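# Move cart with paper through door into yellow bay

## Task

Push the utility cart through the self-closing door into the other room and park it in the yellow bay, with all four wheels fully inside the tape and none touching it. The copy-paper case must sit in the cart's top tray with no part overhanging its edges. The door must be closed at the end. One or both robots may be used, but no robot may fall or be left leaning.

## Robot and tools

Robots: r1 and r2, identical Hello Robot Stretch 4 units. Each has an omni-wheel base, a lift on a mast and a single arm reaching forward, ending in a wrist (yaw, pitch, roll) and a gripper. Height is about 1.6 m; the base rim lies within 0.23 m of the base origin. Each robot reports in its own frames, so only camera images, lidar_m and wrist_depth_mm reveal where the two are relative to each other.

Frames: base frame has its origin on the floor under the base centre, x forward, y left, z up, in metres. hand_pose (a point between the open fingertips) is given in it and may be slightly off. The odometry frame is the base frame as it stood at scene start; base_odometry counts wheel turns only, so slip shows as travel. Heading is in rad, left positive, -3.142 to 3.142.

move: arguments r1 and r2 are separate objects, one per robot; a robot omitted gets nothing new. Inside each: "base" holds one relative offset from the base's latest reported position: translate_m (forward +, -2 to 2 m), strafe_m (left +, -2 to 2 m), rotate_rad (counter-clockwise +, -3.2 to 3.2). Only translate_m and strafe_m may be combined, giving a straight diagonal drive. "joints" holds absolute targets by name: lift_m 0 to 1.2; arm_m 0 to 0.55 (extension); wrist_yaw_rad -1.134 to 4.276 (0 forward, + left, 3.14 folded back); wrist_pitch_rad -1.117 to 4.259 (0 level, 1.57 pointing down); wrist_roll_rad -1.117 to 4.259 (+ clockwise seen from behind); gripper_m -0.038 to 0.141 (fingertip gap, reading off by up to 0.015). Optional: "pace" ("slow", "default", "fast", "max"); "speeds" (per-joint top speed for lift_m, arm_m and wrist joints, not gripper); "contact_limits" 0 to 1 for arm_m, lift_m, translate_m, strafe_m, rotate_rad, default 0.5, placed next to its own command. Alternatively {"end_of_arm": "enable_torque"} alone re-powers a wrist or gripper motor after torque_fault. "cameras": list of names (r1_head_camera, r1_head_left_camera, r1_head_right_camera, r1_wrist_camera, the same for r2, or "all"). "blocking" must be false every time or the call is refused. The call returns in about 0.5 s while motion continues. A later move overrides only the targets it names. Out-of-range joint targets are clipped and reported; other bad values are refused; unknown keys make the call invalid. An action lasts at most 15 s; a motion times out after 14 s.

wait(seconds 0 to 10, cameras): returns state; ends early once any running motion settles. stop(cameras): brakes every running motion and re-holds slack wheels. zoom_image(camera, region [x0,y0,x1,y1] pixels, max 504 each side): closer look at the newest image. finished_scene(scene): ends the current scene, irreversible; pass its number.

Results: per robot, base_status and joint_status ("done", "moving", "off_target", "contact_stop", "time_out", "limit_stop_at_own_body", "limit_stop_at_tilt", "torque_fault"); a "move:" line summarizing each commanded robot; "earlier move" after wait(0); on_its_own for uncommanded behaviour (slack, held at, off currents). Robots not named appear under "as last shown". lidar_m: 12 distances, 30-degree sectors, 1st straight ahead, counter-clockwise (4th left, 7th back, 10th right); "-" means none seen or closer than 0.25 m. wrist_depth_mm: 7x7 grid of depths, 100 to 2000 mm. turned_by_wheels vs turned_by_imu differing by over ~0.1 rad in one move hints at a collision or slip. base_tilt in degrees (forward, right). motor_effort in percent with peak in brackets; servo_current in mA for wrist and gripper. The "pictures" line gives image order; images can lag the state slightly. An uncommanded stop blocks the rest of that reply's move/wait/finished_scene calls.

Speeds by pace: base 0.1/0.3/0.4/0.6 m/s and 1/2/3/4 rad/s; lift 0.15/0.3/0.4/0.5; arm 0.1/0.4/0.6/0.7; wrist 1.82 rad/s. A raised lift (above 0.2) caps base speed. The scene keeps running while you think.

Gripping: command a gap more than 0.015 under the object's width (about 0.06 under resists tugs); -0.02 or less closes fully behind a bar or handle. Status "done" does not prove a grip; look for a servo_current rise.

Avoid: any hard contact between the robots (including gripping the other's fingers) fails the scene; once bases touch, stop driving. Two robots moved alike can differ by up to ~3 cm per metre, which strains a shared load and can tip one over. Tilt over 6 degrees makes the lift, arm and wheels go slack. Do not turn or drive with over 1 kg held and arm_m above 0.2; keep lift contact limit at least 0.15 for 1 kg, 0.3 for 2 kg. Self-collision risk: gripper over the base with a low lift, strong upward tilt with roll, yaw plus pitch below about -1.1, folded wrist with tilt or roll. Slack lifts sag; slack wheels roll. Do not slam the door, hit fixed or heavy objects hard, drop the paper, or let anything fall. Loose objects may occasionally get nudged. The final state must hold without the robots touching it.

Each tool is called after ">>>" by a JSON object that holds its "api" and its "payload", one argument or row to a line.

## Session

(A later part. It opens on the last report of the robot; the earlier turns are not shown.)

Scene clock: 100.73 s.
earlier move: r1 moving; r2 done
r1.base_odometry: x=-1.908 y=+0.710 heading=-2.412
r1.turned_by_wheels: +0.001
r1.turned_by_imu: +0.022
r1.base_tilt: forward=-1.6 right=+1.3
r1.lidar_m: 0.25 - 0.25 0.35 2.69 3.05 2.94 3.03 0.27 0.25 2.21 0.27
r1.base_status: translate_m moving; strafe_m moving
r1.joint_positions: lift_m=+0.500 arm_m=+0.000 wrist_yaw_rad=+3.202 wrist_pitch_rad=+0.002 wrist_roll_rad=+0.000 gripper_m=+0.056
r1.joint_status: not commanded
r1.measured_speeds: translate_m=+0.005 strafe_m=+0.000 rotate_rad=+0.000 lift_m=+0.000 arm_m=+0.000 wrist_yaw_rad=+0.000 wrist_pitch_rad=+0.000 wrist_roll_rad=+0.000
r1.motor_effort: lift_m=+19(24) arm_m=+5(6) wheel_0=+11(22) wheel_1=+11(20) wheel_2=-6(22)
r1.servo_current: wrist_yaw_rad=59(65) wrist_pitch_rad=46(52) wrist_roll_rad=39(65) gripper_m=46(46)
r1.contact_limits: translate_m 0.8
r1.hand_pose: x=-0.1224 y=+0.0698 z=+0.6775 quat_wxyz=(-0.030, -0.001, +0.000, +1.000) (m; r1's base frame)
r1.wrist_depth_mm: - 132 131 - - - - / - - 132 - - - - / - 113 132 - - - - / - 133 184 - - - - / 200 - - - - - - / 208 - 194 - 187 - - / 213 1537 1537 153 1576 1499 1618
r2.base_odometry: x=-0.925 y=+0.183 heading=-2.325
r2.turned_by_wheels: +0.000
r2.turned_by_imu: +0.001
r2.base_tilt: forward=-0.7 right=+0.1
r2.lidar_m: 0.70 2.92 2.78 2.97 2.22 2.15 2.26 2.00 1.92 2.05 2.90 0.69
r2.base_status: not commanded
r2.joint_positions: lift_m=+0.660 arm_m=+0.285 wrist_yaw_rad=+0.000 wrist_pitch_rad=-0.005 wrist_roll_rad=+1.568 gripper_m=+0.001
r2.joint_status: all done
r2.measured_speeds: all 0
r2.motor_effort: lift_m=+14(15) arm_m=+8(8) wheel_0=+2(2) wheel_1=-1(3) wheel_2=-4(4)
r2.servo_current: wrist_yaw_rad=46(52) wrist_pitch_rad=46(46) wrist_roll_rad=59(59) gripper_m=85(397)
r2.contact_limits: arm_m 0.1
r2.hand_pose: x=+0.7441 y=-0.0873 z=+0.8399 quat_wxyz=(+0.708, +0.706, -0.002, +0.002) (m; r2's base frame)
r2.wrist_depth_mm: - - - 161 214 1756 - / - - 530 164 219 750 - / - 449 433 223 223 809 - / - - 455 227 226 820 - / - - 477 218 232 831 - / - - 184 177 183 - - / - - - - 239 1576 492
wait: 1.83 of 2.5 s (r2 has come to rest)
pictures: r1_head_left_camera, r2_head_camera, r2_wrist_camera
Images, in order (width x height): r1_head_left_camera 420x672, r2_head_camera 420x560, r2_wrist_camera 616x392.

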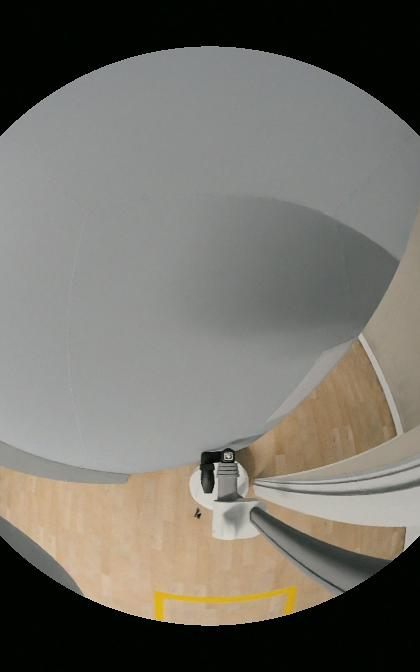

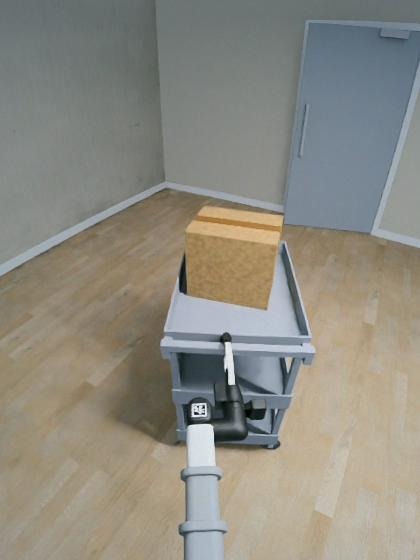

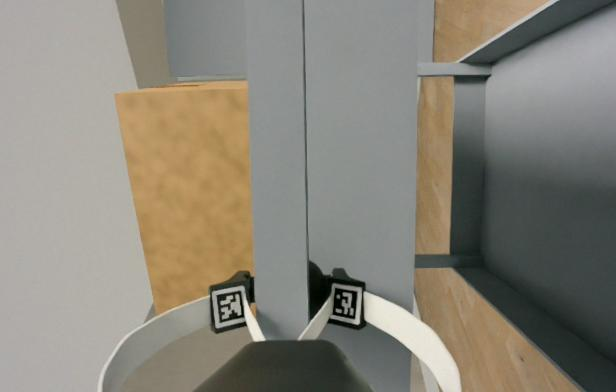

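>>> {"api": "move", "payload": {
  "blocking": false,
  "r1": {"base":{"translate_m":0.5,"strafe_m":0.1},"contact_limits":{"translate_m":0.8}},
  "r2": {"base":{"strafe_m":-0.4,"translate_m":-0.1}}
}}

>>> {"api": "wait", "payload": {
  "seconds": 2.6
}}

>>> {"api": "wait", "payload": {
  "seconds": 0.7
}}

>>> {"api": "move", "payload": {
  "blocking": false,
  "r2": {"base":{"rotate_rad":0.45},"pace":"slow"}
}}

>>> {"api": "wait", "payload": {
  "seconds": 2,
  "cameras": ["r1_head_left_camera","r1_head_camera","r2_head_camera"]
}}

Scene clock: 107.60 s.
earlier move: r1 done
move: r1 moving; r2 moving
r1.base_odometry: x=-1.927 y=+0.685 heading=-2.412
r1.turned_by_wheels: +0.000
r1.turned_by_imu: +0.013
r1.base_tilt: forward=-1.8 right=+1.4
r1.lidar_m: 0.25 - 0.25 0.35 2.70 3.07 2.96 3.11 0.27 0.26 2.23 0.25
r1.base_status: translate_m moving; strafe_m moving
r1.joint_positions: lift_m=+0.500 arm_m=+0.000 wrist_yaw_rad=+3.203 wrist_pitch_rad=+0.002 wrist_roll_rad=+0.000 gripper_m=+0.056
r1.joint_status: not commanded
r1.measured_speeds: translate_m=+0.124 strafe_m=+0.024 rotate_rad=+0.006 lift_m=+0.000 arm_m=+0.000 wrist_yaw_rad=+0.000 wrist_pitch_rad=+0.000 wrist_roll_rad=+0.000
r1.motor_effort: lift_m=+19(19) arm_m=+7(7) wheel_0=+5(12) wheel_1=+21(22) wheel_2=-20(22)
r1.servo_current: wrist_yaw_rad=39(72) wrist_pitch_rad=46(46) wrist_roll_rad=52(52) gripper_m=39(46)
r1.contact_limits: translate_m 0.8
r1.hand_pose: x=-0.1226 y=+0.0695 z=+0.6775 quat_wxyz=(-0.031, -0.001, +0.000, +1.000) (m; r1's base frame)
r1.wrist_depth_mm: - 132 131 - - - - / - - 132 - - - - / - 115 132 - - - - / - 133 181 - - - - / 200 - - - - - - / 215 - 194 - 187 - - / 213 1537 1537 153 1618 1464 1661
r2.base_odometry: x=-0.943 y=+0.211 heading=-2.323
r2.turned_by_wheels: +0.001
r2.turned_by_imu: +0.002
r2.base_tilt: forward=-0.7 right=+0.0
r2.lidar_m: 0.70 2.93 2.83 2.99 2.23 2.17 2.28 1.95 1.90 2.01 2.84 0.69
r2.base_status: translate_m moving; strafe_m moving
r2.joint_positions: lift_m=+0.660 arm_m=+0.285 wrist_yaw_rad=+0.004 wrist_pitch_rad=-0.005 wrist_roll_rad=+1.568 gripper_m=+0.001
r2.joint_status: not commanded
r2.measured_speeds: translate_m=-0.030 strafe_m=-0.125 rotate_rad=-0.004 lift_m=+0.000 arm_m=+0.003 wrist_yaw_rad=+0.005 wrist_pitch_rad=+0.000 wrist_roll_rad=+0.000
r2.motor_effort: lift_m=+14(14) arm_m=+6(8) wheel_0=+20(20) wheel_1=-8(9) wheel_2=+9(9)
r2.servo_current: wrist_yaw_rad=46(52) wrist_pitch_rad=46(52) wrist_roll_rad=52(59) gripper_m=85(91)
r2.contact_limits: arm_m 0.1
r2.hand_pose: x=+0.7445 y=-0.0863 z=+0.8399 quat_wxyz=(+0.708, +0.706, +0.000, +0.003) (m; r2's base frame)
r2.wrist_depth_mm: - - - 160 213 1808 - / - - 597 164 218 750 - / - 439 430 222 223 798 - / - 469 455 228 228 820 - / - - 484 220 234 842 - / - - 187 179 182 - - / - - - - - 1576 480
pictures: none

Scene clock: 109.93 s.
earlier move: r1 moving; r2 done
r1.base_odometry: x=-2.214 y=+0.302 heading=-2.412
r1.turned_by_wheels: +0.001
r1.turned_by_imu: +0.043
r1.base_tilt: forward=-1.6 right=+1.3
r1.lidar_m: 0.28 0.25 - 0.25 0.31 3.48 3.42 0.61 0.71 2.25 2.39 3.42
r1.base_status: translate_m moving; strafe_m moving
r1.joint_positions: lift_m=+0.500 arm_m=+0.000 wrist_yaw_rad=+3.196 wrist_pitch_rad=+0.002 wrist_roll_rad=+0.000 gripper_m=+0.056
r1.joint_status: not commanded
r1.measured_speeds: translate_m=+0.014 strafe_m=+0.003 rotate_rad=+0.000 lift_m=+0.000 arm_m=+0.000 wrist_yaw_rad=+0.000 wrist_pitch_rad=+0.000 wrist_roll_rad=+0.000
r1.motor_effort: lift_m=+19(19) arm_m=+4(7) wheel_0=+3(12) wheel_1=+8(22) wheel_2=-2(22)
r1.servo_current: wrist_yaw_rad=52(78) wrist_pitch_rad=39(52) wrist_roll_rad=72(78) gripper_m=46(46)
r1.contact_limits: translate_m 0.8
r1.hand_pose: x=-0.1219 y=+0.0715 z=+0.6775 quat_wxyz=(-0.027, -0.001, +0.000, +1.000) (m; r1's base frame)
r1.wrist_depth_mm: - 135 - - - - - / - 121 144 - - - - / - 124 188 - - - - / 110 135 203 - - - - / 216 - - - - - - / 668 - 194 - 187 - - / 661 1537 1499 153 1576 1464 1576
r2.base_odometry: x=-1.149 y=+0.530 heading=-2.324
r2.turned_by_wheels: -0.001
r2.turned_by_imu: +0.003
r2.base_tilt: forward=-0.7 right=+0.1
r2.lidar_m: 0.56 0.81 3.17 3.14 2.36 2.28 2.11 1.57 1.51 1.62 2.33 0.82
r2.base_status: done
r2.joint_positions: lift_m=+0.660 arm_m=+0.285 wrist_yaw_rad=+0.008 wrist_pitch_rad=-0.005 wrist_roll_rad=+1.569 gripper_m=+0.001
r2.joint_status: not commanded
r2.measured_speeds: all 0
r2.motor_effort: lift_m=+14(14) arm_m=+5(8) wheel_0=+3(23) wheel_1=-1(9) wheel_2=+7(17)
r2.servo_current: wrist_yaw_rad=46(85) wrist_pitch_rad=46(52) wrist_roll_rad=46(59) gripper_m=72(91)
r2.contact_limits: arm_m 0.1
r2.hand_pose: x=+0.7449 y=-0.0852 z=+0.8399 quat_wxyz=(+0.708, +0.706, +0.001, +0.004) (m; r2's base frame)
r2.wrist_depth_mm: - - - 290 - 1808 1229 / - - - 315 338 347 343 / - - - 286 309 1863 1229 / - - - 211 273 - - / - - 462 202 249 798 - / - 459 188 177 182 809 - / - - 424 - 214 - -
wait: 2.33 of 2.6 s (r2 has come to rest)
pictures: none

Scene clock: 110.27 s.
earlier move: r1 done
r1.base_odometry: x=-2.214 y=+0.302 heading=-2.412
r1.turned_by_wheels: +0.000
r1.turned_by_imu: +0.000
r1.base_tilt: forward=-1.6 right=+1.3
r1.lidar_m: 0.26 0.25 - 0.25 0.31 3.49 3.42 0.61 0.67 2.26 2.38 3.40
r1.base_status: done
r1.joint_positions: lift_m=+0.500 arm_m=+0.000 wrist_yaw_rad=+3.196 wrist_pitch_rad=+0.002 wrist_roll_rad=+0.000 gripper_m=+0.056
r1.joint_status: not commanded
r1.measured_speeds: all 0
r1.motor_effort: lift_m=+19(19) arm_m=+4(7) wheel_0=+3(12) wheel_1=+8(22) wheel_2=-2(22)
r1.servo_current: wrist_yaw_rad=59(78) wrist_pitch_rad=39(52) wrist_roll_rad=39(78) gripper_m=39(46)
r1.contact_limits: translate_m 0.8
r1.hand_pose: x=-0.1219 y=+0.0715 z=+0.6775 quat_wxyz=(-0.027, -0.001, +0.000, +1.000) (m; r1's base frame)
r1.wrist_depth_mm: - 135 - - - - - / - 122 145 - - - - / - 124 189 - - - - / 110 135 204 - - - - / 216 - - - - - - / 668 - 194 - 188 - - / 676 1499 1537 154 1576 1499 1618
r2.base_odometry: x=-1.149 y=+0.530 heading=-2.324
r2.turned_by_wheels: +0.000
r2.turned_by_imu: +0.000
r2.base_tilt: forward=-0.7 right=+0.1
r2.lidar_m: 0.56 0.78 3.18 3.10 2.35 2.29 2.15 1.58 1.54 1.64 2.30 0.80
r2.base_status: done
r2.joint_positions: lift_m=+0.660 arm_m=+0.285 wrist_yaw_rad=+0.008 wrist_pitch_rad=-0.005 wrist_roll_rad=+1.569 gripper_m=+0.001
r2.joint_status: not commanded
r2.measured_speeds: all 0
r2.motor_effort: lift_m=+14(14) arm_m=+5(8) wheel_0=+3(23) wheel_1=-2(9) wheel_2=+7(17)
r2.servo_current: wrist_yaw_rad=52(85) wrist_pitch_rad=39(52) wrist_roll_rad=52(59) gripper_m=72(91)
r2.contact_limits: arm_m 0.1
r2.hand_pose: x=+0.7449 y=-0.0852 z=+0.8399 quat_wxyz=(+0.708, +0.706, +0.001, +0.004) (m; r2's base frame)
r2.wrist_depth_mm: - - - 289 - 1756 1205 / - - - 314 338 345 343 / - - - 286 306 1756 1229 / - - - 211 274 - - / - - 459 202 249 809 - / - 452 188 179 183 820 - / - - 424 - 214 - -
wait: 0.33 of 0.7 s (r1 has come to rest)
pictures: none

Scene clock: 110.77 s.
move: r2 moving
r1: as last shown
r1.lidar_m: 0.26 0.25 - 0.25 0.33 3.48 3.44 0.62 0.69 2.22 2.39 3.39
r1.motor_effort: lift_m=+19(19) arm_m=+4(4) wheel_0=+3(4) wheel_1=+8(9) wheel_2=-2(2)
r1.servo_current: wrist_yaw_rad=46(59) wrist_pitch_rad=39(46) wrist_roll_rad=52(65) gripper_m=39(46)
r1.contact_limits: translate_m 0.8
r1.wrist_depth_mm: - 135 - - - - - / - 121 144 - - - - / - 124 188 - - - - / 110 136 204 - - - - / 215 - - - - - - / 676 - 193 - 187 - - / 683 1499 1537 154 1576 1464 1618
r2.base_odometry: x=-1.149 y=+0.530 heading=-2.202
r2.turned_by_wheels: +0.122
r2.turned_by_imu: +0.094
r2.base_tilt: forward=-0.7 right=+0.1
r2.lidar_m: 0.62 1.17 3.17 2.89 2.34 2.30 1.96 1.54 1.51 1.65 2.60 0.75
r2.base_status: rotate_rad moving
r2.joint_positions: lift_m=+0.660 arm_m=+0.285 wrist_yaw_rad=-0.018 wrist_pitch_rad=-0.005 wrist_roll_rad=+1.569 gripper_m=+0.001
r2.joint_status: not commanded
r2.measured_speeds: translate_m=-0.003 strafe_m=-0.001 rotate_rad=+0.493 lift_m=+0.000 arm_m=+0.000 wrist_yaw_rad=+0.000 wrist_pitch_rad=+0.000 wrist_roll_rad=+0.000
r2.motor_effort: lift_m=+14(14) arm_m=+7(7) wheel_0=-13(17) wheel_1=-16(16) wheel_2=-28(28)
r2.servo_current: wrist_yaw_rad=104(104) wrist_pitch_rad=39(46) wrist_roll_rad=52(65) gripper_m=72(78)
r2.contact_limits: arm_m 0.1
r2.hand_pose: x=+0.7425 y=-0.0926 z=+0.8399 quat_wxyz=(+0.708, +0.706, -0.008, -0.005) (m; r2's base frame)
r2.wrist_depth_mm: - - - 282 - 1430 1078 / - - - 293 325 1576 1160 / - - - 270 289 1863 496 / - - - 252 260 - - / - 466 455 193 243 831 - / - 445 188 171 182 798 - / - - 427 - 210 741 -
pictures: none

Scene clock: 111.90 s.
earlier move: r2 done
r1.base_odometry: x=-2.214 y=+0.302 heading=-2.412
r1.turned_by_wheels: +0.000
r1.turned_by_imu: +0.000
r1.base_tilt: forward=-1.5 right=+1.3
r1.lidar_m: 0.25 0.25 - 0.25 0.33 3.49 3.42 0.59 0.69 2.23 2.40 3.39
r1.base_status: not commanded
r1.joint_positions: lift_m=+0.500 arm_m=+0.000 wrist_yaw_rad=+3.196 wrist_pitch_rad=+0.002 wrist_roll_rad=+0.000 gripper_m=+0.056
r1.joint_status: not commanded
r1.measured_speeds: all 0
r1.motor_effort: lift_m=+19(19) arm_m=+4(4) wheel_0=+4(4) wheel_1=+8(9) wheel_2=-2(2)
r1.servo_current: wrist_yaw_rad=52(65) wrist_pitch_rad=39(52) wrist_roll_rad=59(65) gripper_m=39(52)
r1.contact_limits: translate_m 0.8
r1.hand_pose: x=-0.1219 y=+0.0715 z=+0.6775 quat_wxyz=(-0.027, -0.001, +0.000, +1.000) (m; r1's base frame)
r1.wrist_depth_mm: - 134 - - - - - / - 121 144 - - - - / - 124 189 - - - - / 110 135 203 - - - - / 216 - - - - - - / 668 - 193 - 188 - - / 661 1537 1576 153 1576 1464 1618
r2.base_odometry: x=-1.149 y=+0.530 heading=-1.875
r2.turned_by_wheels: +0.327
r2.turned_by_imu: +0.267
r2.base_tilt: forward=-0.7 right=+0.1
r2.lidar_m: 0.68 3.17 3.22 2.48 2.30 2.36 1.68 1.52 1.57 1.98 3.28 0.68
r2.base_status: done
r2.joint_positions: lift_m=+0.660 arm_m=+0.285 wrist_yaw_rad=-0.003 wrist_pitch_rad=-0.005 wrist_roll_rad=+1.569 gripper_m=+0.001
r2.joint_status: not commanded
r2.measured_speeds: all 0
r2.motor_effort: lift_m=+14(14) arm_m=+4(7) wheel_0=+0(23) wheel_1=-3(16) wheel_2=-6(28)
r2.servo_current: wrist_yaw_rad=52(111) wrist_pitch_rad=39(52) wrist_roll_rad=39(65) gripper_m=59(78)
r2.contact_limits: arm_m 0.1
r2.hand_pose: x=+0.7440 y=-0.0883 z=+0.8399 quat_wxyz=(+0.708, +0.707, -0.003, +0.001) (m; r2's base frame)
r2.wrist_depth_mm: - - - 144 195 750 - / - 404 402 201 204 768 - / - 433 427 156 212 798 - / - 477 455 217 220 820 - / - - 496 217 229 - - / - - 187 177 173 1808 504 / - - - - 246 1921 1205
wait: 1.13 of 2 s (r2 has come to rest)
pictures: r1_head_camera, r1_head_left_camera, r2_head_camera
Images, in order (width x height): r1_head_camera 420x560, r1_head_left_camera 420x672, r2_head_camera 420x560.

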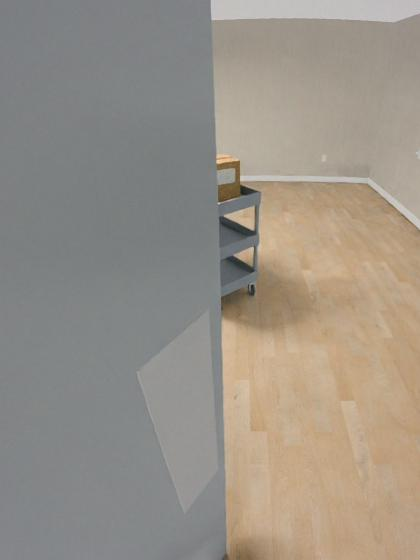

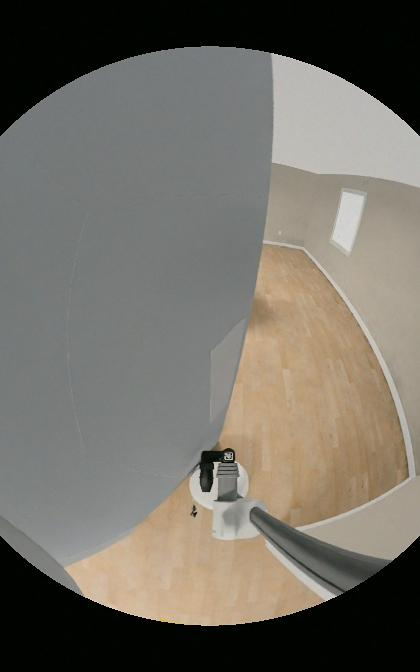

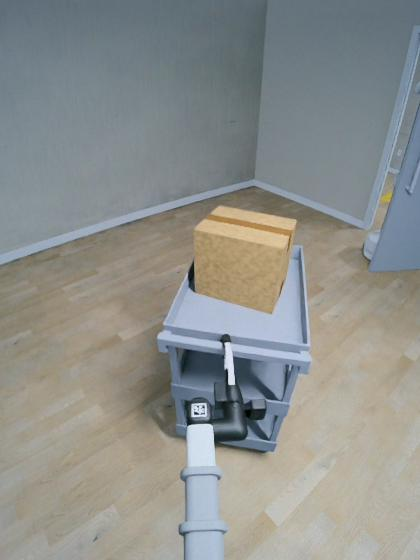

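>>> {"api": "move", "payload": {
  "blocking": false,
  "r1": {"base":{"translate_m":0.3,"strafe_m":0.06},"contact_limits":{"translate_m":0.8}},
  "r2": {"base":{"strafe_m":-0.45}}
}}

>>> {"api": "wait", "payload": {
  "seconds": 2.6
}}

>>> {"api": "wait", "payload": {
  "seconds": 1
}}

>>> {"api": "move", "payload": {
  "blocking": false,
  "r2": {"base":{"rotate_rad":0.5},"pace":"slow"}
}}

>>> {"api": "wait", "payload": {
  "seconds": 2,
  "cameras": ["r1_head_left_camera","r2_head_camera","r2_head_left_camera"]
}}

Scene clock: 119.07 s.
move: r1 moving; r2 moving
r1.base_odometry: x=-2.233 y=+0.277 heading=-2.411
r1.turned_by_wheels: +0.001
r1.turned_by_imu: +0.000
r1.base_tilt: forward=-1.6 right=+1.3
r1.lidar_m: 0.27 0.25 - 0.25 0.31 3.49 3.45 0.62 0.77 2.28 2.40 3.41
r1.base_status: translate_m moving; strafe_m moving
r1.joint_positions: lift_m=+0.500 arm_m=+0.000 wrist_yaw_rad=+3.196 wrist_pitch_rad=+0.002 wrist_roll_rad=+0.000 gripper_m=+0.056
r1.joint_status: not commanded
r1.measured_speeds: translate_m=+0.122 strafe_m=+0.024 rotate_rad=-0.003 lift_m=+0.000 arm_m=+0.000 wrist_yaw_rad=+0.000 wrist_pitch_rad=+0.000 wrist_roll_rad=+0.000
r1.motor_effort: lift_m=+19(19) arm_m=+4(4) wheel_0=+6(8) wheel_1=+16(17) wheel_2=-14(14)
r1.servo_current: wrist_yaw_rad=46(72) wrist_pitch_rad=46(46) wrist_roll_rad=59(65) gripper_m=39(46)
r1.contact_limits: translate_m 0.8
r1.hand_pose: x=-0.1219 y=+0.0715 z=+0.6775 quat_wxyz=(-0.027, -0.001, +0.000, +1.000) (m; r1's base frame)
r1.wrist_depth_mm: - 135 - - - - - / - 122 135 - - - - / - 124 160 - - - - / 108 135 214 - - - - / 214 - - - - - - / 223 - 194 - 188 - - / 220 1537 1499 143 1618 1464 1618
r2.base_odometry: x=-1.183 y=+0.541 heading=-1.874
r2.turned_by_wheels: +0.001
r2.turned_by_imu: +0.002
r2.base_tilt: forward=-0.7 right=+0.0
r2.lidar_m: 0.70 3.19 3.25 2.53 2.34 2.39 1.64 1.50 1.53 1.95 3.29 0.70
r2.base_status: strafe_m moving
r2.joint_positions: lift_m=+0.660 arm_m=+0.285 wrist_yaw_rad=+0.003 wrist_pitch_rad=-0.005 wrist_roll_rad=+1.569 gripper_m=+0.001
r2.joint_status: not commanded
r2.measured_speeds: translate_m=+0.000 strafe_m=-0.142 rotate_rad=+0.001 lift_m=+0.000 arm_m=+0.000 wrist_yaw_rad=+0.013 wrist_pitch_rad=+0.000 wrist_roll_rad=+0.000
r2.motor_effort: lift_m=+14(14) arm_m=+4(4) wheel_0=+17(22) wheel_1=-7(10) wheel_2=+0(5)
r2.servo_current: wrist_yaw_rad=46(52) wrist_pitch_rad=46(46) wrist_roll_rad=39(52) gripper_m=65(72)
r2.contact_limits: arm_m 0.1
r2.hand_pose: x=+0.7445 y=-0.0866 z=+0.8399 quat_wxyz=(+0.708, +0.707, -0.001, +0.003) (m; r2's base frame)
r2.wrist_depth_mm: - - - 143 195 - - / - 421 402 200 203 768 - / - 433 427 155 211 798 - / - 477 455 217 219 820 - / - - 496 225 229 - - / - - 187 176 183 1808 508 / - - - - 133 1661 466
pictures: none

Scene clock: 121.03 s.
earlier move: r1 done; r2 moving
r1.base_odometry: x=-2.397 y=+0.058 heading=-2.411
r1.turned_by_wheels: +0.000
r1.turned_by_imu: +0.000
r1.base_tilt: forward=-1.6 right=+1.3
r1.lidar_m: 1.52 0.25 2.72 0.25 0.25 0.53 3.76 0.87 1.13 2.35 2.47 3.51
r1.base_status: done
r1.joint_positions: lift_m=+0.500 arm_m=+0.000 wrist_yaw_rad=+3.196 wrist_pitch_rad=+0.002 wrist_roll_rad=+0.000 gripper_m=+0.056
r1.joint_status: not commanded
r1.measured_speeds: all 0
r1.motor_effort: lift_m=+19(19) arm_m=+4(5) wheel_0=+1(8) wheel_1=+7(17) wheel_2=-1(15)
r1.servo_current: wrist_yaw_rad=33(72) wrist_pitch_rad=39(52) wrist_roll_rad=59(65) gripper_m=39(52)
r1.contact_limits: translate_m 0.8
r1.hand_pose: x=-0.1219 y=+0.0715 z=+0.6775 quat_wxyz=(-0.027, -0.001, +0.000, +1.000) (m; r1's base frame)
r1.wrist_depth_mm: - 135 - - - - 379 / - 121 144 - - - 449 / - 124 188 - - - 459 / 110 135 203 - - - 402 / 137 - - - - - 402 / 216 - 194 - 187 - 399 / - 917 1499 153 1661 715 399
r2.base_odometry: x=-1.578 y=+0.664 heading=-1.874
r2.turned_by_wheels: +0.000
r2.turned_by_imu: +0.003
r2.base_tilt: forward=-0.7 right=+0.1
r2.lidar_m: 0.59 0.93 3.53 2.88 2.68 2.07 1.38 1.26 1.29 1.65 3.13 0.78
r2.base_status: strafe_m moving
r2.joint_positions: lift_m=+0.660 arm_m=+0.285 wrist_yaw_rad=+0.007 wrist_pitch_rad=-0.005 wrist_roll_rad=+1.569 gripper_m=+0.001
r2.joint_status: not commanded
r2.measured_speeds: translate_m=+0.000 strafe_m=-0.024 rotate_rad=-0.001 lift_m=+0.000 arm_m=+0.000 wrist_yaw_rad=+0.000 wrist_pitch_rad=+0.000 wrist_roll_rad=+0.000
r2.motor_effort: lift_m=+14(14) arm_m=+4(4) wheel_0=+6(22) wheel_1=-1(10) wheel_2=+2(5)
r2.servo_current: wrist_yaw_rad=46(65) wrist_pitch_rad=46(52) wrist_roll_rad=46(65) gripper_m=65(72)
r2.contact_limits: arm_m 0.1
r2.hand_pose: x=+0.7449 y=-0.0854 z=+0.8399 quat_wxyz=(+0.708, +0.707, +0.001, +0.004) (m; r2's base frame)
r2.wrist_depth_mm: - - - 283 327 1430 1078 / - - - 293 329 1708 1205 / - - - 273 283 1808 512 / - - - 204 263 1808 - / - - 462 191 243 842 - / - 455 189 180 182 798 - / - - 436 - 217 - -
wait: 1.97 of 2.6 s (r1 has come to rest)
pictures: none

Scene clock: 121.40 s.
earlier move: r2 done
r1.base_odometry: x=-2.397 y=+0.058 heading=-2.411
r1.turned_by_wheels: +0.000
r1.turned_by_imu: +0.000
r1.base_tilt: forward=-1.6 right=+1.3
r1.lidar_m: 1.51 0.25 2.76 0.25 0.25 0.54 3.77 0.88 1.13 2.34 2.48 3.51
r1.base_status: done
r1.joint_positions: lift_m=+0.500 arm_m=+0.000 wrist_yaw_rad=+3.196 wrist_pitch_rad=+0.002 wrist_roll_rad=+0.000 gripper_m=+0.056
r1.joint_status: not commanded
r1.measured_speeds: all 0
r1.motor_effort: lift_m=+19(19) arm_m=+4(5) wheel_0=+0(8) wheel_1=+7(17) wheel_2=-1(15)
r1.servo_current: wrist_yaw_rad=65(72) wrist_pitch_rad=46(52) wrist_roll_rad=59(65) gripper_m=39(52)
r1.contact_limits: translate_m 0.8
r1.hand_pose: x=-0.1219 y=+0.0715 z=+0.6775 quat_wxyz=(-0.027, -0.001, +0.000, +1.000) (m; r1's base frame)
r1.wrist_depth_mm: - 135 - - - - 379 / - 121 145 - - - 445 / - 124 188 - - - 459 / 110 135 203 - - - 402 / 137 - - - - - 404 / 216 - 194 - 187 - 402 / - 904 1537 153 1661 715 402
r2.base_odometry: x=-1.578 y=+0.664 heading=-1.874
r2.turned_by_wheels: +0.000
r2.turned_by_imu: +0.000
r2.base_tilt: forward=-0.7 right=+0.1
r2.lidar_m: 0.61 0.95 3.53 2.89 2.66 2.06 1.37 1.24 1.28 1.67 3.13 0.80
r2.base_status: done
r2.joint_positions: lift_m=+0.660 arm_m=+0.285 wrist_yaw_rad=+0.007 wrist_pitch_rad=-0.005 wrist_roll_rad=+1.569 gripper_m=+0.001
r2.joint_status: not commanded
r2.measured_speeds: all 0
r2.motor_effort: lift_m=+14(14) arm_m=+4(4) wheel_0=+4(22) wheel_1=-2(10) wheel_2=+3(5)
r2.servo_current: wrist_yaw_rad=46(65) wrist_pitch_rad=46(52) wrist_roll_rad=39(65) gripper_m=65(72)
r2.contact_limits: arm_m 0.1
r2.hand_pose: x=+0.7449 y=-0.0854 z=+0.8399 quat_wxyz=(+0.708, +0.707, +0.001, +0.004) (m; r2's base frame)
r2.wrist_depth_mm: - - - 285 330 1430 1078 / - - - 294 329 1576 1160 / - - - 274 285 1808 508 / - - - 204 264 1863 - / - - 462 191 245 831 - / - 455 186 179 181 798 - / - - 433 - 216 - -
wait: 0.37 of 1 s (r2 has come to rest)
pictures: none

Scene clock: 121.90 s.
move: r2 moving
r1: as last shown
r1.lidar_m: 1.49 0.25 2.75 0.25 0.25 0.55 3.75 0.89 1.14 2.34 2.45 3.50
r1.motor_effort: lift_m=+19(19) arm_m=+4(4) wheel_0=+1(1) wheel_1=+7(7) wheel_2=-1(1)
r1.servo_current: wrist_yaw_rad=52(65) wrist_pitch_rad=33(46) wrist_roll_rad=39(65) gripper_m=39(46)
r1.contact_limits: translate_m 0.8
r1.wrist_depth_mm: - 135 - - - - 379 / - 122 144 - - - 449 / - 124 189 - - - 459 / 110 136 202 - - - 404 / 137 - - - - - 402 / 214 - 193 - 187 - 402 / - 891 1576 153 1576 715 399
r2.base_odometry: x=-1.578 y=+0.664 heading=-1.752
r2.turned_by_wheels: +0.123
r2.turned_by_imu: +0.107
r2.base_tilt: forward=-0.7 right=+0.1
r2.lidar_m: 0.62 3.47 3.57 2.80 2.68 1.81 1.33 1.26 1.30 1.81 2.83 0.74
r2.base_status: rotate_rad moving
r2.joint_positions: lift_m=+0.660 arm_m=+0.285 wrist_yaw_rad=-0.014 wrist_pitch_rad=-0.005 wrist_roll_rad=+1.569 gripper_m=+0.001
r2.joint_status: not commanded
r2.measured_speeds: translate_m=+0.004 strafe_m=-0.004 rotate_rad=+0.491 lift_m=+0.000 arm_m=+0.000 wrist_yaw_rad=+0.000 wrist_pitch_rad=+0.000 wrist_roll_rad=+0.000
r2.motor_effort: lift_m=+14(14) arm_m=+6(6) wheel_0=-13(16) wheel_1=-13(13) wheel_2=-23(23)
r2.servo_current: wrist_yaw_rad=78(85) wrist_pitch_rad=39(46) wrist_roll_rad=52(65) gripper_m=59(78)
r2.contact_limits: arm_m 0.1
r2.hand_pose: x=+0.7429 y=-0.0916 z=+0.8399 quat_wxyz=(+0.708, +0.706, -0.007, -0.003) (m; r2's base frame)
r2.wrist_depth_mm: - - - 234 309 319 315 / - - - 277 289 1808 1281 / - - - 262 267 1808 535 / - - - 247 254 809 - / - 459 455 193 241 809 - / - 452 189 174 181 798 - / - 442 445 - 216 750 -
pictures: none

Scene clock: 123.10 s.
earlier move: r2 done
r1.base_odometry: x=-2.397 y=+0.058 heading=-2.411
r1.turned_by_wheels: +0.000
r1.turned_by_imu: +0.000
r1.base_tilt: forward=-1.6 right=+1.3
r1.lidar_m: 1.53 0.25 2.74 0.25 0.25 0.51 3.77 0.87 1.11 2.33 2.47 3.50
r1.base_status: not commanded
r1.joint_positions: lift_m=+0.500 arm_m=+0.000 wrist_yaw_rad=+3.196 wrist_pitch_rad=+0.002 wrist_roll_rad=+0.000 gripper_m=+0.056
r1.joint_status: not commanded
r1.measured_speeds: all 0
r1.motor_effort: lift_m=+19(19) arm_m=+4(5) wheel_0=+1(1) wheel_1=+7(7) wheel_2=-1(1)
r1.servo_current: wrist_yaw_rad=46(65) wrist_pitch_rad=52(52) wrist_roll_rad=46(65) gripper_m=39(52)
r1.contact_limits: translate_m 0.8
r1.hand_pose: x=-0.1219 y=+0.0715 z=+0.6775 quat_wxyz=(-0.027, -0.001, +0.000, +1.000) (m; r1's base frame)
r1.wrist_depth_mm: - 135 - - - - 382 / - 121 144 - - - 445 / - 124 189 - - - 459 / 110 135 204 - - - 402 / 137 - - - - - 404 / 215 - 194 - 187 - 402 / - 904 1537 153 1618 715 402
r2.base_odometry: x=-1.578 y=+0.664 heading=-1.375
r2.turned_by_wheels: +0.377
r2.turned_by_imu: +0.354
r2.base_tilt: forward=-0.6 right=+0.1
r2.lidar_m: 0.68 3.47 2.96 2.66 2.22 1.41 1.26 1.26 1.58 3.13 2.35 0.62
r2.base_status: done
r2.joint_positions: lift_m=+0.660 arm_m=+0.285 wrist_yaw_rad=+0.000 wrist_pitch_rad=-0.005 wrist_roll_rad=+1.569 gripper_m=+0.001
r2.joint_status: not commanded
r2.measured_speeds: all 0
r2.motor_effort: lift_m=+14(14) arm_m=+5(7) wheel_0=-4(19) wheel_1=-3(13) wheel_2=-3(23)
r2.servo_current: wrist_yaw_rad=46(91) wrist_pitch_rad=39(52) wrist_roll_rad=52(65) gripper_m=59(78)
r2.contact_limits: arm_m 0.1
r2.hand_pose: x=+0.7442 y=-0.0874 z=+0.8399 quat_wxyz=(+0.708, +0.707, -0.002, +0.002) (m; r2's base frame)
r2.wrist_depth_mm: - 357 343 160 163 - - / - 389 375 173 175 732 - / - 455 427 131 189 - - / - - 488 144 206 - - / - - - 213 227 1808 517 / - - 187 177 182 1708 1182 / - - - - 271 1464 1229
wait: 1.20 of 2 s (r2 has come to rest)
pictures: r1_head_left_camera, r2_head_camera, r2_head_left_camera
Images, in order (width x height): r1_head_left_camera 420x672, r2_head_camera 420x560, r2_head_left_camera 420x672.

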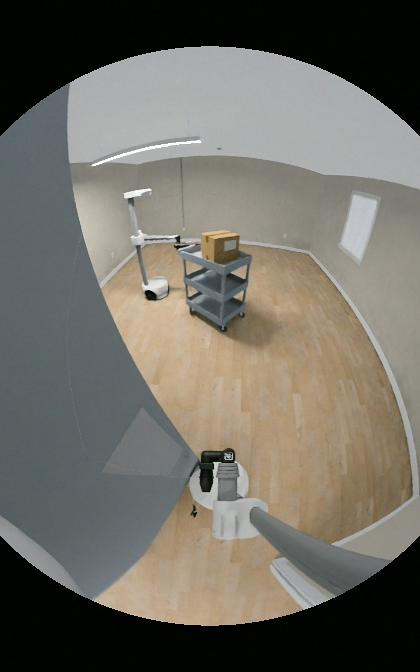

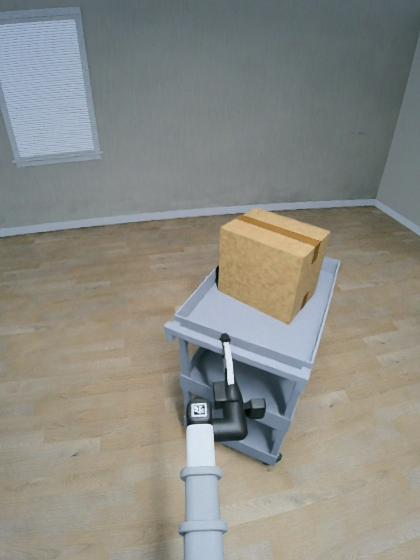

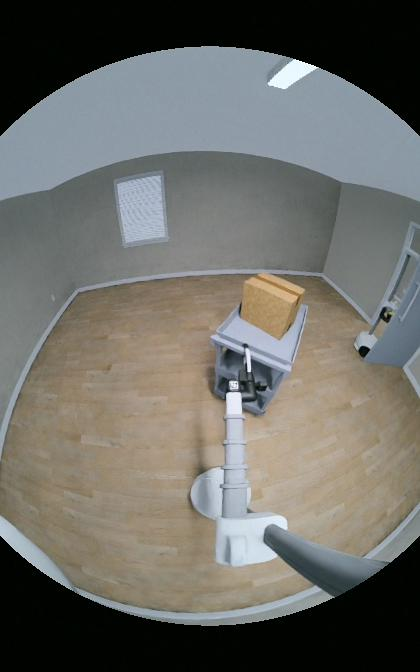

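>>> {"api": "move", "payload": {
  "blocking": false,
  "r1": {"base":{"strafe_m":0.35},"contact_limits":{"strafe_m":0.8}},
  "r2": {"base":{"strafe_m":-0.5}}
}}

>>> {"api": "wait", "payload": {
  "seconds": 2.6
}}

>>> {"api": "wait", "payload": {
  "seconds": 0.8
}}

>>> {"api": "move", "payload": {
  "blocking": false,
  "r2": {"base":{"rotate_rad":0.5},"pace":"slow"}
}}

>>> {"api": "wait", "payload": {
  "seconds": 2,
  "cameras": ["r1_head_left_camera","r1_head_camera","r2_head_camera"]
}}

Scene clock: 140.03 s.
move: r1 moving; r2 moving
r1.base_odometry: x=-2.373 y=+0.031 heading=-2.412
r1.turned_by_wheels: +0.000
r1.turned_by_imu: -0.001
r1.base_tilt: forward=-1.6 right=+1.3
r1.lidar_m: 1.55 0.25 2.76 0.25 0.25 0.51 3.77 0.90 1.13 2.38 2.51 3.57
r1.base_status: strafe_m moving
r1.joint_positions: lift_m=+0.500 arm_m=+0.000 wrist_yaw_rad=+3.196 wrist_pitch_rad=+0.002 wrist_roll_rad=+0.000 gripper_m=+0.056
r1.joint_status: not commanded
r1.measured_speeds: translate_m=+0.000 strafe_m=+0.139 rotate_rad=+0.002 lift_m=+0.000 arm_m=+0.000 wrist_yaw_rad=+0.000 wrist_pitch_rad=+0.000 wrist_roll_rad=+0.000
r1.motor_effort: lift_m=+19(19) arm_m=+4(4) wheel_0=-17(19) wheel_1=+14(16) wheel_2=-2(2)
r1.servo_current: wrist_yaw_rad=59(65) wrist_pitch_rad=33(46) wrist_roll_rad=39(72) gripper_m=46(46)
r1.contact_limits: strafe_m 0.8
r1.hand_pose: x=-0.1219 y=+0.0715 z=+0.6775 quat_wxyz=(-0.027, -0.001, +0.000, +1.000) (m; r1's base frame)
r1.wrist_depth_mm: - 134 - - - - 387 / - 122 135 - - - 392 / - 125 159 - - - 404 / 108 135 212 - - - 413 / 213 - - - - - 415 / 222 - 193 - 187 - 415 / 220 946 1537 153 1618 750 413
r2.base_odometry: x=-1.614 y=+0.657 heading=-1.374
r2.turned_by_wheels: +0.001
r2.turned_by_imu: +0.003
r2.base_tilt: forward=-0.7 right=+0.0
r2.lidar_m: 0.67 3.50 3.00 2.72 2.19 1.40 1.27 1.28 1.59 3.09 2.28 0.63
r2.base_status: strafe_m moving
r2.joint_positions: lift_m=+0.660 arm_m=+0.285 wrist_yaw_rad=+0.005 wrist_pitch_rad=-0.005 wrist_roll_rad=+1.569 gripper_m=+0.001
r2.joint_status: not commanded
r2.measured_speeds: translate_m=-0.002 strafe_m=-0.141 rotate_rad=+0.009 lift_m=+0.000 arm_m=+0.000 wrist_yaw_rad=+0.000 wrist_pitch_rad=+0.000 wrist_roll_rad=+0.000
r2.motor_effort: lift_m=+14(14) arm_m=+4(5) wheel_0=+18(20) wheel_1=-5(10) wheel_2=+0(2)
r2.servo_current: wrist_yaw_rad=46(52) wrist_pitch_rad=46(46) wrist_roll_rad=46(52) gripper_m=65(72)
r2.contact_limits: arm_m 0.1
r2.hand_pose: x=+0.7447 y=-0.0861 z=+0.8399 quat_wxyz=(+0.708, +0.707, +0.000, +0.003) (m; r2's base frame)
r2.wrist_depth_mm: - 353 332 159 162 - - / - 387 370 172 174 732 - / - 445 424 182 189 - - / - - 480 141 204 - - / - - - 156 224 1808 504 / - - 188 174 181 1808 466 / - - - - - 1576 1229
pictures: none

Scene clock: 142.03 s.
earlier move: r1 done; r2 moving
r1.base_odometry: x=-2.164 y=-0.203 heading=-2.411
r1.turned_by_wheels: +0.000
r1.turned_by_imu: +0.001
r1.base_tilt: forward=-1.6 right=+1.3
r1.lidar_m: 1.44 0.28 0.25 - 0.25 0.26 0.71 1.14 1.12 2.71 2.85 1.47
r1.base_status: done
r1.joint_positions: lift_m=+0.500 arm_m=+0.000 wrist_yaw_rad=+3.196 wrist_pitch_rad=+0.002 wrist_roll_rad=+0.000 gripper_m=+0.056
r1.joint_status: not commanded
r1.measured_speeds: all 0
r1.motor_effort: lift_m=+19(19) arm_m=+4(5) wheel_0=-4(22) wheel_1=+1(16) wheel_2=+1(2)
r1.servo_current: wrist_yaw_rad=39(78) wrist_pitch_rad=39(46) wrist_roll_rad=46(72) gripper_m=39(46)
r1.contact_limits: strafe_m 0.8
r1.hand_pose: x=-0.1219 y=+0.0715 z=+0.6775 quat_wxyz=(-0.027, -0.001, +0.000, +1.000) (m; r1's base frame)
r1.wrist_depth_mm: - 135 - - 418 244 180 / - 120 142 - 430 248 182 / - 126 162 - 436 250 183 / 110 135 210 - 442 252 184 / 214 - - - 445 253 185 / - - 193 - 187 254 185 / 1537 1537 1537 153 399 220 185
r2.base_odometry: x=-2.063 y=+0.567 heading=-1.375
r2.turned_by_wheels: -0.001
r2.turned_by_imu: +0.004
r2.base_tilt: forward=-0.7 right=+0.0
r2.lidar_m: 0.65 3.61 3.49 3.15 2.06 1.32 1.16 1.20 1.49 2.62 1.72 0.74
r2.base_status: strafe_m moving
r2.joint_positions: lift_m=+0.660 arm_m=+0.285 wrist_yaw_rad=+0.009 wrist_pitch_rad=-0.005 wrist_roll_rad=+1.569 gripper_m=+0.001
r2.joint_status: not commanded
r2.measured_speeds: translate_m=+0.001 strafe_m=-0.063 rotate_rad=-0.005 lift_m=+0.000 arm_m=+0.000 wrist_yaw_rad=+0.000 wrist_pitch_rad=+0.000 wrist_roll_rad=+0.000
r2.motor_effort: lift_m=+14(14) arm_m=+4(5) wheel_0=+3(29) wheel_1=-3(10) wheel_2=+3(4)
r2.servo_current: wrist_yaw_rad=59(85) wrist_pitch_rad=46(52) wrist_roll_rad=39(59) gripper_m=59(72)
r2.contact_limits: arm_m 0.1
r2.hand_pose: x=+0.7450 y=-0.0849 z=+0.8399 quat_wxyz=(+0.708, +0.707, +0.001, +0.005) (m; r2's base frame)
r2.wrist_depth_mm: - - - 258 262 1863 1229 / - - - 254 256 1808 521 / - - - 248 251 820 - / - 462 459 242 242 831 - / - - 462 207 238 820 - / - - 185 178 183 798 - / - - 473 - - - -
wait: 2.00 of 2.6 s (r1 has come to rest)
pictures: none

Scene clock: 142.53 s.
earlier move: r2 done
r1.base_odometry: x=-2.164 y=-0.203 heading=-2.411
r1.turned_by_wheels: +0.000
r1.turned_by_imu: +0.000
r1.base_tilt: forward=-1.7 right=+1.3
r1.lidar_m: 1.42 0.29 0.25 - 0.25 0.26 0.69 1.12 1.11 2.70 2.81 1.49
r1.base_status: done
r1.joint_positions: lift_m=+0.500 arm_m=+0.000 wrist_yaw_rad=+3.196 wrist_pitch_rad=+0.002 wrist_roll_rad=+0.000 gripper_m=+0.056
r1.joint_status: not commanded
r1.measured_speeds: all 0
r1.motor_effort: lift_m=+19(19) arm_m=+4(5) wheel_0=-4(22) wheel_1=+1(16) wheel_2=+1(2)
r1.servo_current: wrist_yaw_rad=39(78) wrist_pitch_rad=46(46) wrist_roll_rad=59(72) gripper_m=39(46)
r1.contact_limits: strafe_m 0.8
r1.hand_pose: x=-0.1219 y=+0.0715 z=+0.6775 quat_wxyz=(-0.027, -0.001, +0.000, +1.000) (m; r1's base frame)
r1.wrist_depth_mm: - 135 - - 421 244 180 / - 120 142 - 430 246 181 / - 126 162 - 436 249 184 / 110 135 209 - 442 251 185 / 215 - - - 445 253 185 / - - 193 - 188 254 185 / 1537 1537 1499 153 399 221 185
r2.base_odometry: x=-2.069 y=+0.566 heading=-1.375
r2.turned_by_wheels: +0.000
r2.turned_by_imu: +0.000
r2.base_tilt: forward=-0.7 right=+0.1
r2.lidar_m: 0.66 3.58 3.49 3.17 2.07 1.31 1.19 1.21 1.53 2.62 1.72 0.74
r2.base_status: done
r2.joint_positions: lift_m=+0.660 arm_m=+0.285 wrist_yaw_rad=+0.009 wrist_pitch_rad=-0.005 wrist_roll_rad=+1.569 gripper_m=+0.001
r2.joint_status: not commanded
r2.measured_speeds: all 0
r2.motor_effort: lift_m=+14(14) arm_m=+3(5) wheel_0=+2(29) wheel_1=+0(10) wheel_2=+3(4)
r2.servo_current: wrist_yaw_rad=52(85) wrist_pitch_rad=46(52) wrist_roll_rad=59(59) gripper_m=72(78)
r2.contact_limits: arm_m 0.1
r2.hand_pose: x=+0.7450 y=-0.0849 z=+0.8399 quat_wxyz=(+0.708, +0.707, +0.001, +0.005) (m; r2's base frame)
r2.wrist_depth_mm: - - - 260 264 1756 1205 / - - - 255 256 1808 512 / - - - 249 250 831 - / - 462 459 243 243 831 - / - - 459 208 238 820 - / - - 185 178 182 820 - / - - 469 - - - -
wait: 0.50 of 0.8 s (r2 has come to rest)
pictures: none

Scene clock: 143.03 s.
move: r2 moving
r1: as last shown
r1.base_tilt: forward=-1.6 right=+1.3
r1.lidar_m: 1.45 0.28 0.25 - 0.25 0.27 0.66 1.12 1.09 2.68 2.84 1.51
r1.motor_effort: lift_m=+19(19) arm_m=+4(5) wheel_0=-5(5) wheel_1=+1(1) wheel_2=+1(1)
r1.servo_current: wrist_yaw_rad=59(65) wrist_pitch_rad=46(52) wrist_roll_rad=52(59) gripper_m=39(46)
r1.contact_limits: strafe_m 0.8
r1.wrist_depth_mm: - 135 - - 418 245 179 / - 120 142 - 430 247 181 / - 126 162 - 433 249 183 / 110 135 210 - 439 253 183 / 215 - - - 445 252 185 / - - 193 - 187 254 185 / 1576 1537 1576 153 399 222 185
r2.base_odometry: x=-2.069 y=+0.566 heading=-1.252
r2.turned_by_wheels: +0.123
r2.turned_by_imu: +0.114
r2.base_tilt: forward=-0.7 right=+0.1
r2.lidar_m: 0.67 3.64 3.36 3.16 1.81 1.28 1.19 1.23 1.65 2.61 1.74 0.70
r2.base_status: rotate_rad moving
r2.joint_positions: lift_m=+0.660 arm_m=+0.285 wrist_yaw_rad=-0.013 wrist_pitch_rad=-0.005 wrist_roll_rad=+1.569 gripper_m=+0.001
r2.joint_status: not commanded
r2.measured_speeds: translate_m=+0.000 strafe_m=+0.000 rotate_rad=+0.492 lift_m=+0.000 arm_m=-0.001 wrist_yaw_rad=+0.000 wrist_pitch_rad=+0.000 wrist_roll_rad=+0.000
r2.motor_effort: lift_m=+14(14) arm_m=+6(6) wheel_0=-21(21) wheel_1=-13(15) wheel_2=-20(20)
r2.servo_current: wrist_yaw_rad=78(78) wrist_pitch_rad=46(46) wrist_roll_rad=39(59) gripper_m=65(72)
r2.contact_limits: arm_m 0.1
r2.hand_pose: x=+0.7430 y=-0.0911 z=+0.8399 quat_wxyz=(+0.708, +0.706, -0.006, -0.003) (m; r2's base frame)
r2.wrist_depth_mm: - - - 241 240 1808 1205 / - - - 181 237 1756 - / - - 442 237 237 831 - / - 462 455 236 236 820 - / - - 466 194 234 831 - / - - 187 177 183 - - / - - 492 - - - -
pictures: none

Scene clock: 144.23 s.
earlier move: r2 done
r1.base_odometry: x=-2.164 y=-0.203 heading=-2.411
r1.turned_by_wheels: +0.000
r1.turned_by_imu: +0.000
r1.base_tilt: forward=-1.6 right=+1.3
r1.lidar_m: 1.57 0.28 0.25 - 0.25 0.27 0.72 1.13 1.10 2.69 2.83 1.61
r1.base_status: not commanded
r1.joint_positions: lift_m=+0.500 arm_m=+0.000 wrist_yaw_rad=+3.196 wrist_pitch_rad=+0.002 wrist_roll_rad=+0.000 gripper_m=+0.056
r1.joint_status: not commanded
r1.measured_speeds: all 0
r1.motor_effort: lift_m=+19(19) arm_m=+4(5) wheel_0=-4(5) wheel_1=+1(1) wheel_2=+1(1)
r1.servo_current: wrist_yaw_rad=52(65) wrist_pitch_rad=39(52) wrist_roll_rad=65(65) gripper_m=46(46)
r1.contact_limits: strafe_m 0.8
r1.hand_pose: x=-0.1219 y=+0.0715 z=+0.6775 quat_wxyz=(-0.027, -0.001, +0.000, +1.000) (m; r1's base frame)
r1.wrist_depth_mm: - 135 - - 415 244 180 / - 120 142 - 424 247 181 / - 126 161 - 433 250 183 / 109 135 210 - 436 252 184 / 215 - - - 445 253 185 / - - 193 - 187 254 185 / 1499 1537 1537 154 402 221 185
r2.base_odometry: x=-2.069 y=+0.566 heading=-0.875
r2.turned_by_wheels: +0.377
r2.turned_by_imu: +0.365
r2.base_tilt: forward=-0.7 right=+0.0
r2.lidar_m: 0.66 3.54 3.17 2.17 1.37 1.18 1.19 1.46 2.64 1.74 3.18 0.54
r2.base_status: done
r2.joint_positions: lift_m=+0.660 arm_m=+0.285 wrist_yaw_rad=-0.001 wrist_pitch_rad=-0.005 wrist_roll_rad=+1.569 gripper_m=+0.001
r2.joint_status: not commanded
r2.measured_speeds: all 0
r2.motor_effort: lift_m=+14(14) arm_m=+4(7) wheel_0=+1(21) wheel_1=-4(15) wheel_2=-3(20)
r2.servo_current: wrist_yaw_rad=26(85) wrist_pitch_rad=46(52) wrist_roll_rad=46(59) gripper_m=65(72)
r2.contact_limits: arm_m 0.1
r2.hand_pose: x=+0.7442 y=-0.0876 z=+0.8399 quat_wxyz=(+0.708, +0.707, -0.002, +0.001) (m; r2's base frame)
r2.wrist_depth_mm: - 349 - - 132 - - / - 397 - - 146 - - / - - - 167 166 - - / - - 115 180 190 1708 521 / - - - 136 223 1863 469 / - - 183 167 182 1708 1229 / - - - - 343 347 1118
wait: 1.20 of 2 s (r2 has come to rest)
pictures: r1_head_camera, r1_head_left_camera, r2_head_camera
Images, in order (width x height): r1_head_camera 420x560, r1_head_left_camera 420x672, r2_head_camera 420x560.

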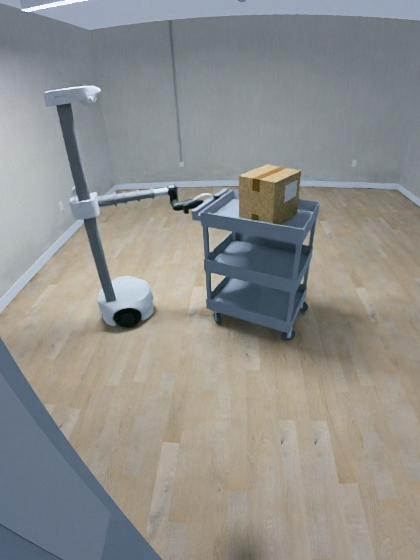

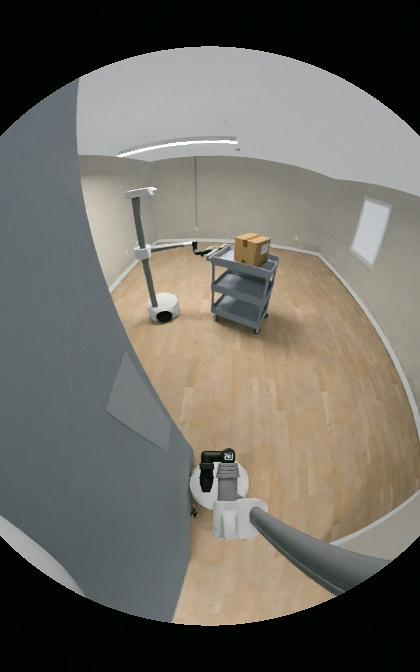

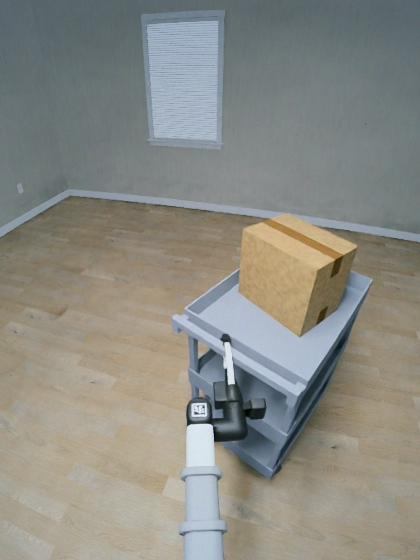

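>>> {"api": "move", "payload": {
  "blocking": false,
  "r1": {"base":{"strafe_m":0.15},"contact_limits":{"strafe_m":0.7}},
  "r2": {"base":{"strafe_m":-0.5}}
}}

>>> {"api": "wait", "payload": {
  "seconds": 2.6
}}

>>> {"api": "wait", "payload": {
  "seconds": 1.2
}}

>>> {"api": "move", "payload": {
  "blocking": false,
  "r2": {"base":{"rotate_rad":0.55},"pace":"slow"}
}}

>>> {"api": "wait", "payload": {
  "seconds": 2,
  "cameras": ["r1_head_left_camera","r2_head_left_camera","r2_head_camera"]
}}

Scene clock: 153.57 s.
move: r1 moving; r2 moving
r1.base_odometry: x=-2.140 y=-0.230 heading=-2.411
r1.turned_by_wheels: +0.000
r1.turned_by_imu: +0.000
r1.base_tilt: forward=-1.6 right=+1.3
r1.lidar_m: 1.59 0.30 0.25 - 0.25 0.27 0.62 1.16 1.14 2.74 2.87 1.60
r1.base_status: strafe_m moving
r1.joint_positions: lift_m=+0.500 arm_m=+0.000 wrist_yaw_rad=+3.196 wrist_pitch_rad=+0.002 wrist_roll_rad=+0.000 gripper_m=+0.056
r1.joint_status: not commanded
r1.measured_speeds: translate_m=-0.001 strafe_m=+0.139 rotate_rad=+0.007 lift_m=+0.000 arm_m=+0.000 wrist_yaw_rad=+0.000 wrist_pitch_rad=+0.000 wrist_roll_rad=+0.000
r1.motor_effort: lift_m=+19(19) arm_m=+4(4) wheel_0=-17(19) wheel_1=+15(16) wheel_2=+1(2)
r1.servo_current: wrist_yaw_rad=52(72) wrist_pitch_rad=52(52) wrist_roll_rad=52(65) gripper_m=33(46)
r1.contact_limits: strafe_m 0.7
r1.hand_pose: x=-0.1219 y=+0.0715 z=+0.6775 quat_wxyz=(-0.027, -0.001, +0.000, +1.000) (m; r1's base frame)
r1.wrist_depth_mm: - 134 - - 430 240 178 / - 121 135 - 399 242 180 / - 124 158 - 402 243 181 / 107 136 208 - 407 246 182 / 213 - - - 410 247 183 / - - 193 - 187 231 184 / 220 1537 1499 154 373 205 183
r2.base_odometry: x=-2.096 y=+0.543 heading=-0.874
r2.turned_by_wheels: +0.002
r2.turned_by_imu: +0.004
r2.base_tilt: forward=-0.7 right=+0.0
r2.lidar_m: 0.68 3.57 3.22 2.16 1.37 1.18 1.21 1.50 2.58 1.69 3.17 0.59
r2.base_status: strafe_m moving
r2.joint_positions: lift_m=+0.660 arm_m=+0.285 wrist_yaw_rad=+0.004 wrist_pitch_rad=-0.005 wrist_roll_rad=+1.569 gripper_m=+0.001
r2.joint_status: not commanded
r2.measured_speeds: translate_m=+0.001 strafe_m=-0.136 rotate_rad=-0.005 lift_m=+0.000 arm_m=+0.000 wrist_yaw_rad=+0.008 wrist_pitch_rad=+0.000 wrist_roll_rad=+0.000
r2.motor_effort: lift_m=+14(14) arm_m=+5(5) wheel_0=+25(25) wheel_1=-5(10) wheel_2=+0(3)
r2.servo_current: wrist_yaw_rad=52(59) wrist_pitch_rad=39(52) wrist_roll_rad=59(59) gripper_m=65(65)
r2.contact_limits: arm_m 0.1
r2.hand_pose: x=+0.7446 y=-0.0863 z=+0.8399 quat_wxyz=(+0.708, +0.707, +0.000, +0.003) (m; r2's base frame)
r2.wrist_depth_mm: - 345 - - 127 - - / - 392 - - 144 - - / - - - 163 163 - - / - - 525 181 186 1708 521 / - - - 131 212 1863 473 / - - 181 162 181 1921 1255 / - - - - 304 347 347
pictures: none

Scene clock: 155.10 s.
earlier move: r1 contact_stop; r2 moving
r1.base_odometry: x=-2.091 y=-0.291 heading=-2.414
r1.turned_by_wheels: -0.003
r1.turned_by_imu: +0.005
r1.base_tilt: forward=-1.6 right=+1.3
r1.lidar_m: 1.36 0.34 0.25 - 0.25 0.25 0.56 1.19 1.16 2.77 2.88 1.41
r1.base_status: strafe_m contact_stop (by the wheels' count: +0.114 of +0.150)
r1.joint_positions: lift_m=+0.500 arm_m=+0.000 wrist_yaw_rad=+3.195 wrist_pitch_rad=+0.002 wrist_roll_rad=+0.000 gripper_m=+0.056
r1.joint_status: not commanded
r1.measured_speeds: translate_m=+0.000 strafe_m=+0.000 rotate_rad=+0.001 lift_m=+0.000 arm_m=+0.000 wrist_yaw_rad=+0.000 wrist_pitch_rad=+0.000 wrist_roll_rad=+0.000
r1.on_its_own: the wheels are slack since a contact_stop
r1.motor_effort: lift_m=+18(19) arm_m=-4(5) wheel_0=+0(28) wheel_1=+0(32) wheel_2=+0(10)
r1.servo_current: wrist_yaw_rad=39(72) wrist_pitch_rad=39(52) wrist_roll_rad=46(72) gripper_m=39(52)
r1.contact_limits: strafe_m 0.7
r1.hand_pose: x=-0.1217 y=+0.0719 z=+0.6776 quat_wxyz=(-0.027, -0.001, +0.000, +1.000) (m; r1's base frame)
r1.wrist_depth_mm: - 133 133 - 430 246 185 / - 111 133 - 397 248 186 / - 115 136 - 402 249 187 / - 134 189 - 407 251 189 / 206 - - - 407 251 189 / 213 - 193 - 187 253 190 / 213 1576 1576 153 375 223 189
r2.base_odometry: x=-2.402 y=+0.287 heading=-0.875
r2.turned_by_wheels: -0.001
r2.turned_by_imu: +0.009
r2.base_tilt: forward=-0.7 right=+0.1
r2.lidar_m: 0.69 3.99 3.57 2.37 1.47 1.34 1.34 1.65 2.20 1.27 2.73 0.68
r2.base_status: strafe_m moving
r2.joint_positions: lift_m=+0.660 arm_m=+0.285 wrist_yaw_rad=+0.011 wrist_pitch_rad=-0.005 wrist_roll_rad=+1.569 gripper_m=+0.001
r2.joint_status: not commanded
r2.measured_speeds: translate_m=+0.001 strafe_m=-0.199 rotate_rad=-0.003 lift_m=+0.000 arm_m=+0.000 wrist_yaw_rad=-0.028 wrist_pitch_rad=+0.000 wrist_roll_rad=+0.000
r2.motor_effort: lift_m=+14(14) arm_m=+5(5) wheel_0=+7(29) wheel_1=-2(10) wheel_2=+4(4)
r2.servo_current: wrist_yaw_rad=65(85) wrist_pitch_rad=46(52) wrist_roll_rad=39(59) gripper_m=65(78)
r2.contact_limits: arm_m 0.1
r2.hand_pose: x=+0.7452 y=-0.0843 z=+0.8399 quat_wxyz=(+0.708, +0.707, +0.002, +0.006) (m; r2's base frame)
r2.wrist_depth_mm: - 430 370 181 180 723 - / - 394 387 187 190 750 - / - 439 418 198 201 798 - / - - 462 209 215 - - / - - 530 222 228 - - / - - 187 175 176 1863 496 / - - - - - 1537 1255
wait: 1.53 of 2.6 s (r1 has come to rest)
pictures: none

not run: a stop that you did not command came earlier in this reply.

not run: a stop that you did not command came earlier in this reply.

not run: a stop that you did not command came earlier in this reply.


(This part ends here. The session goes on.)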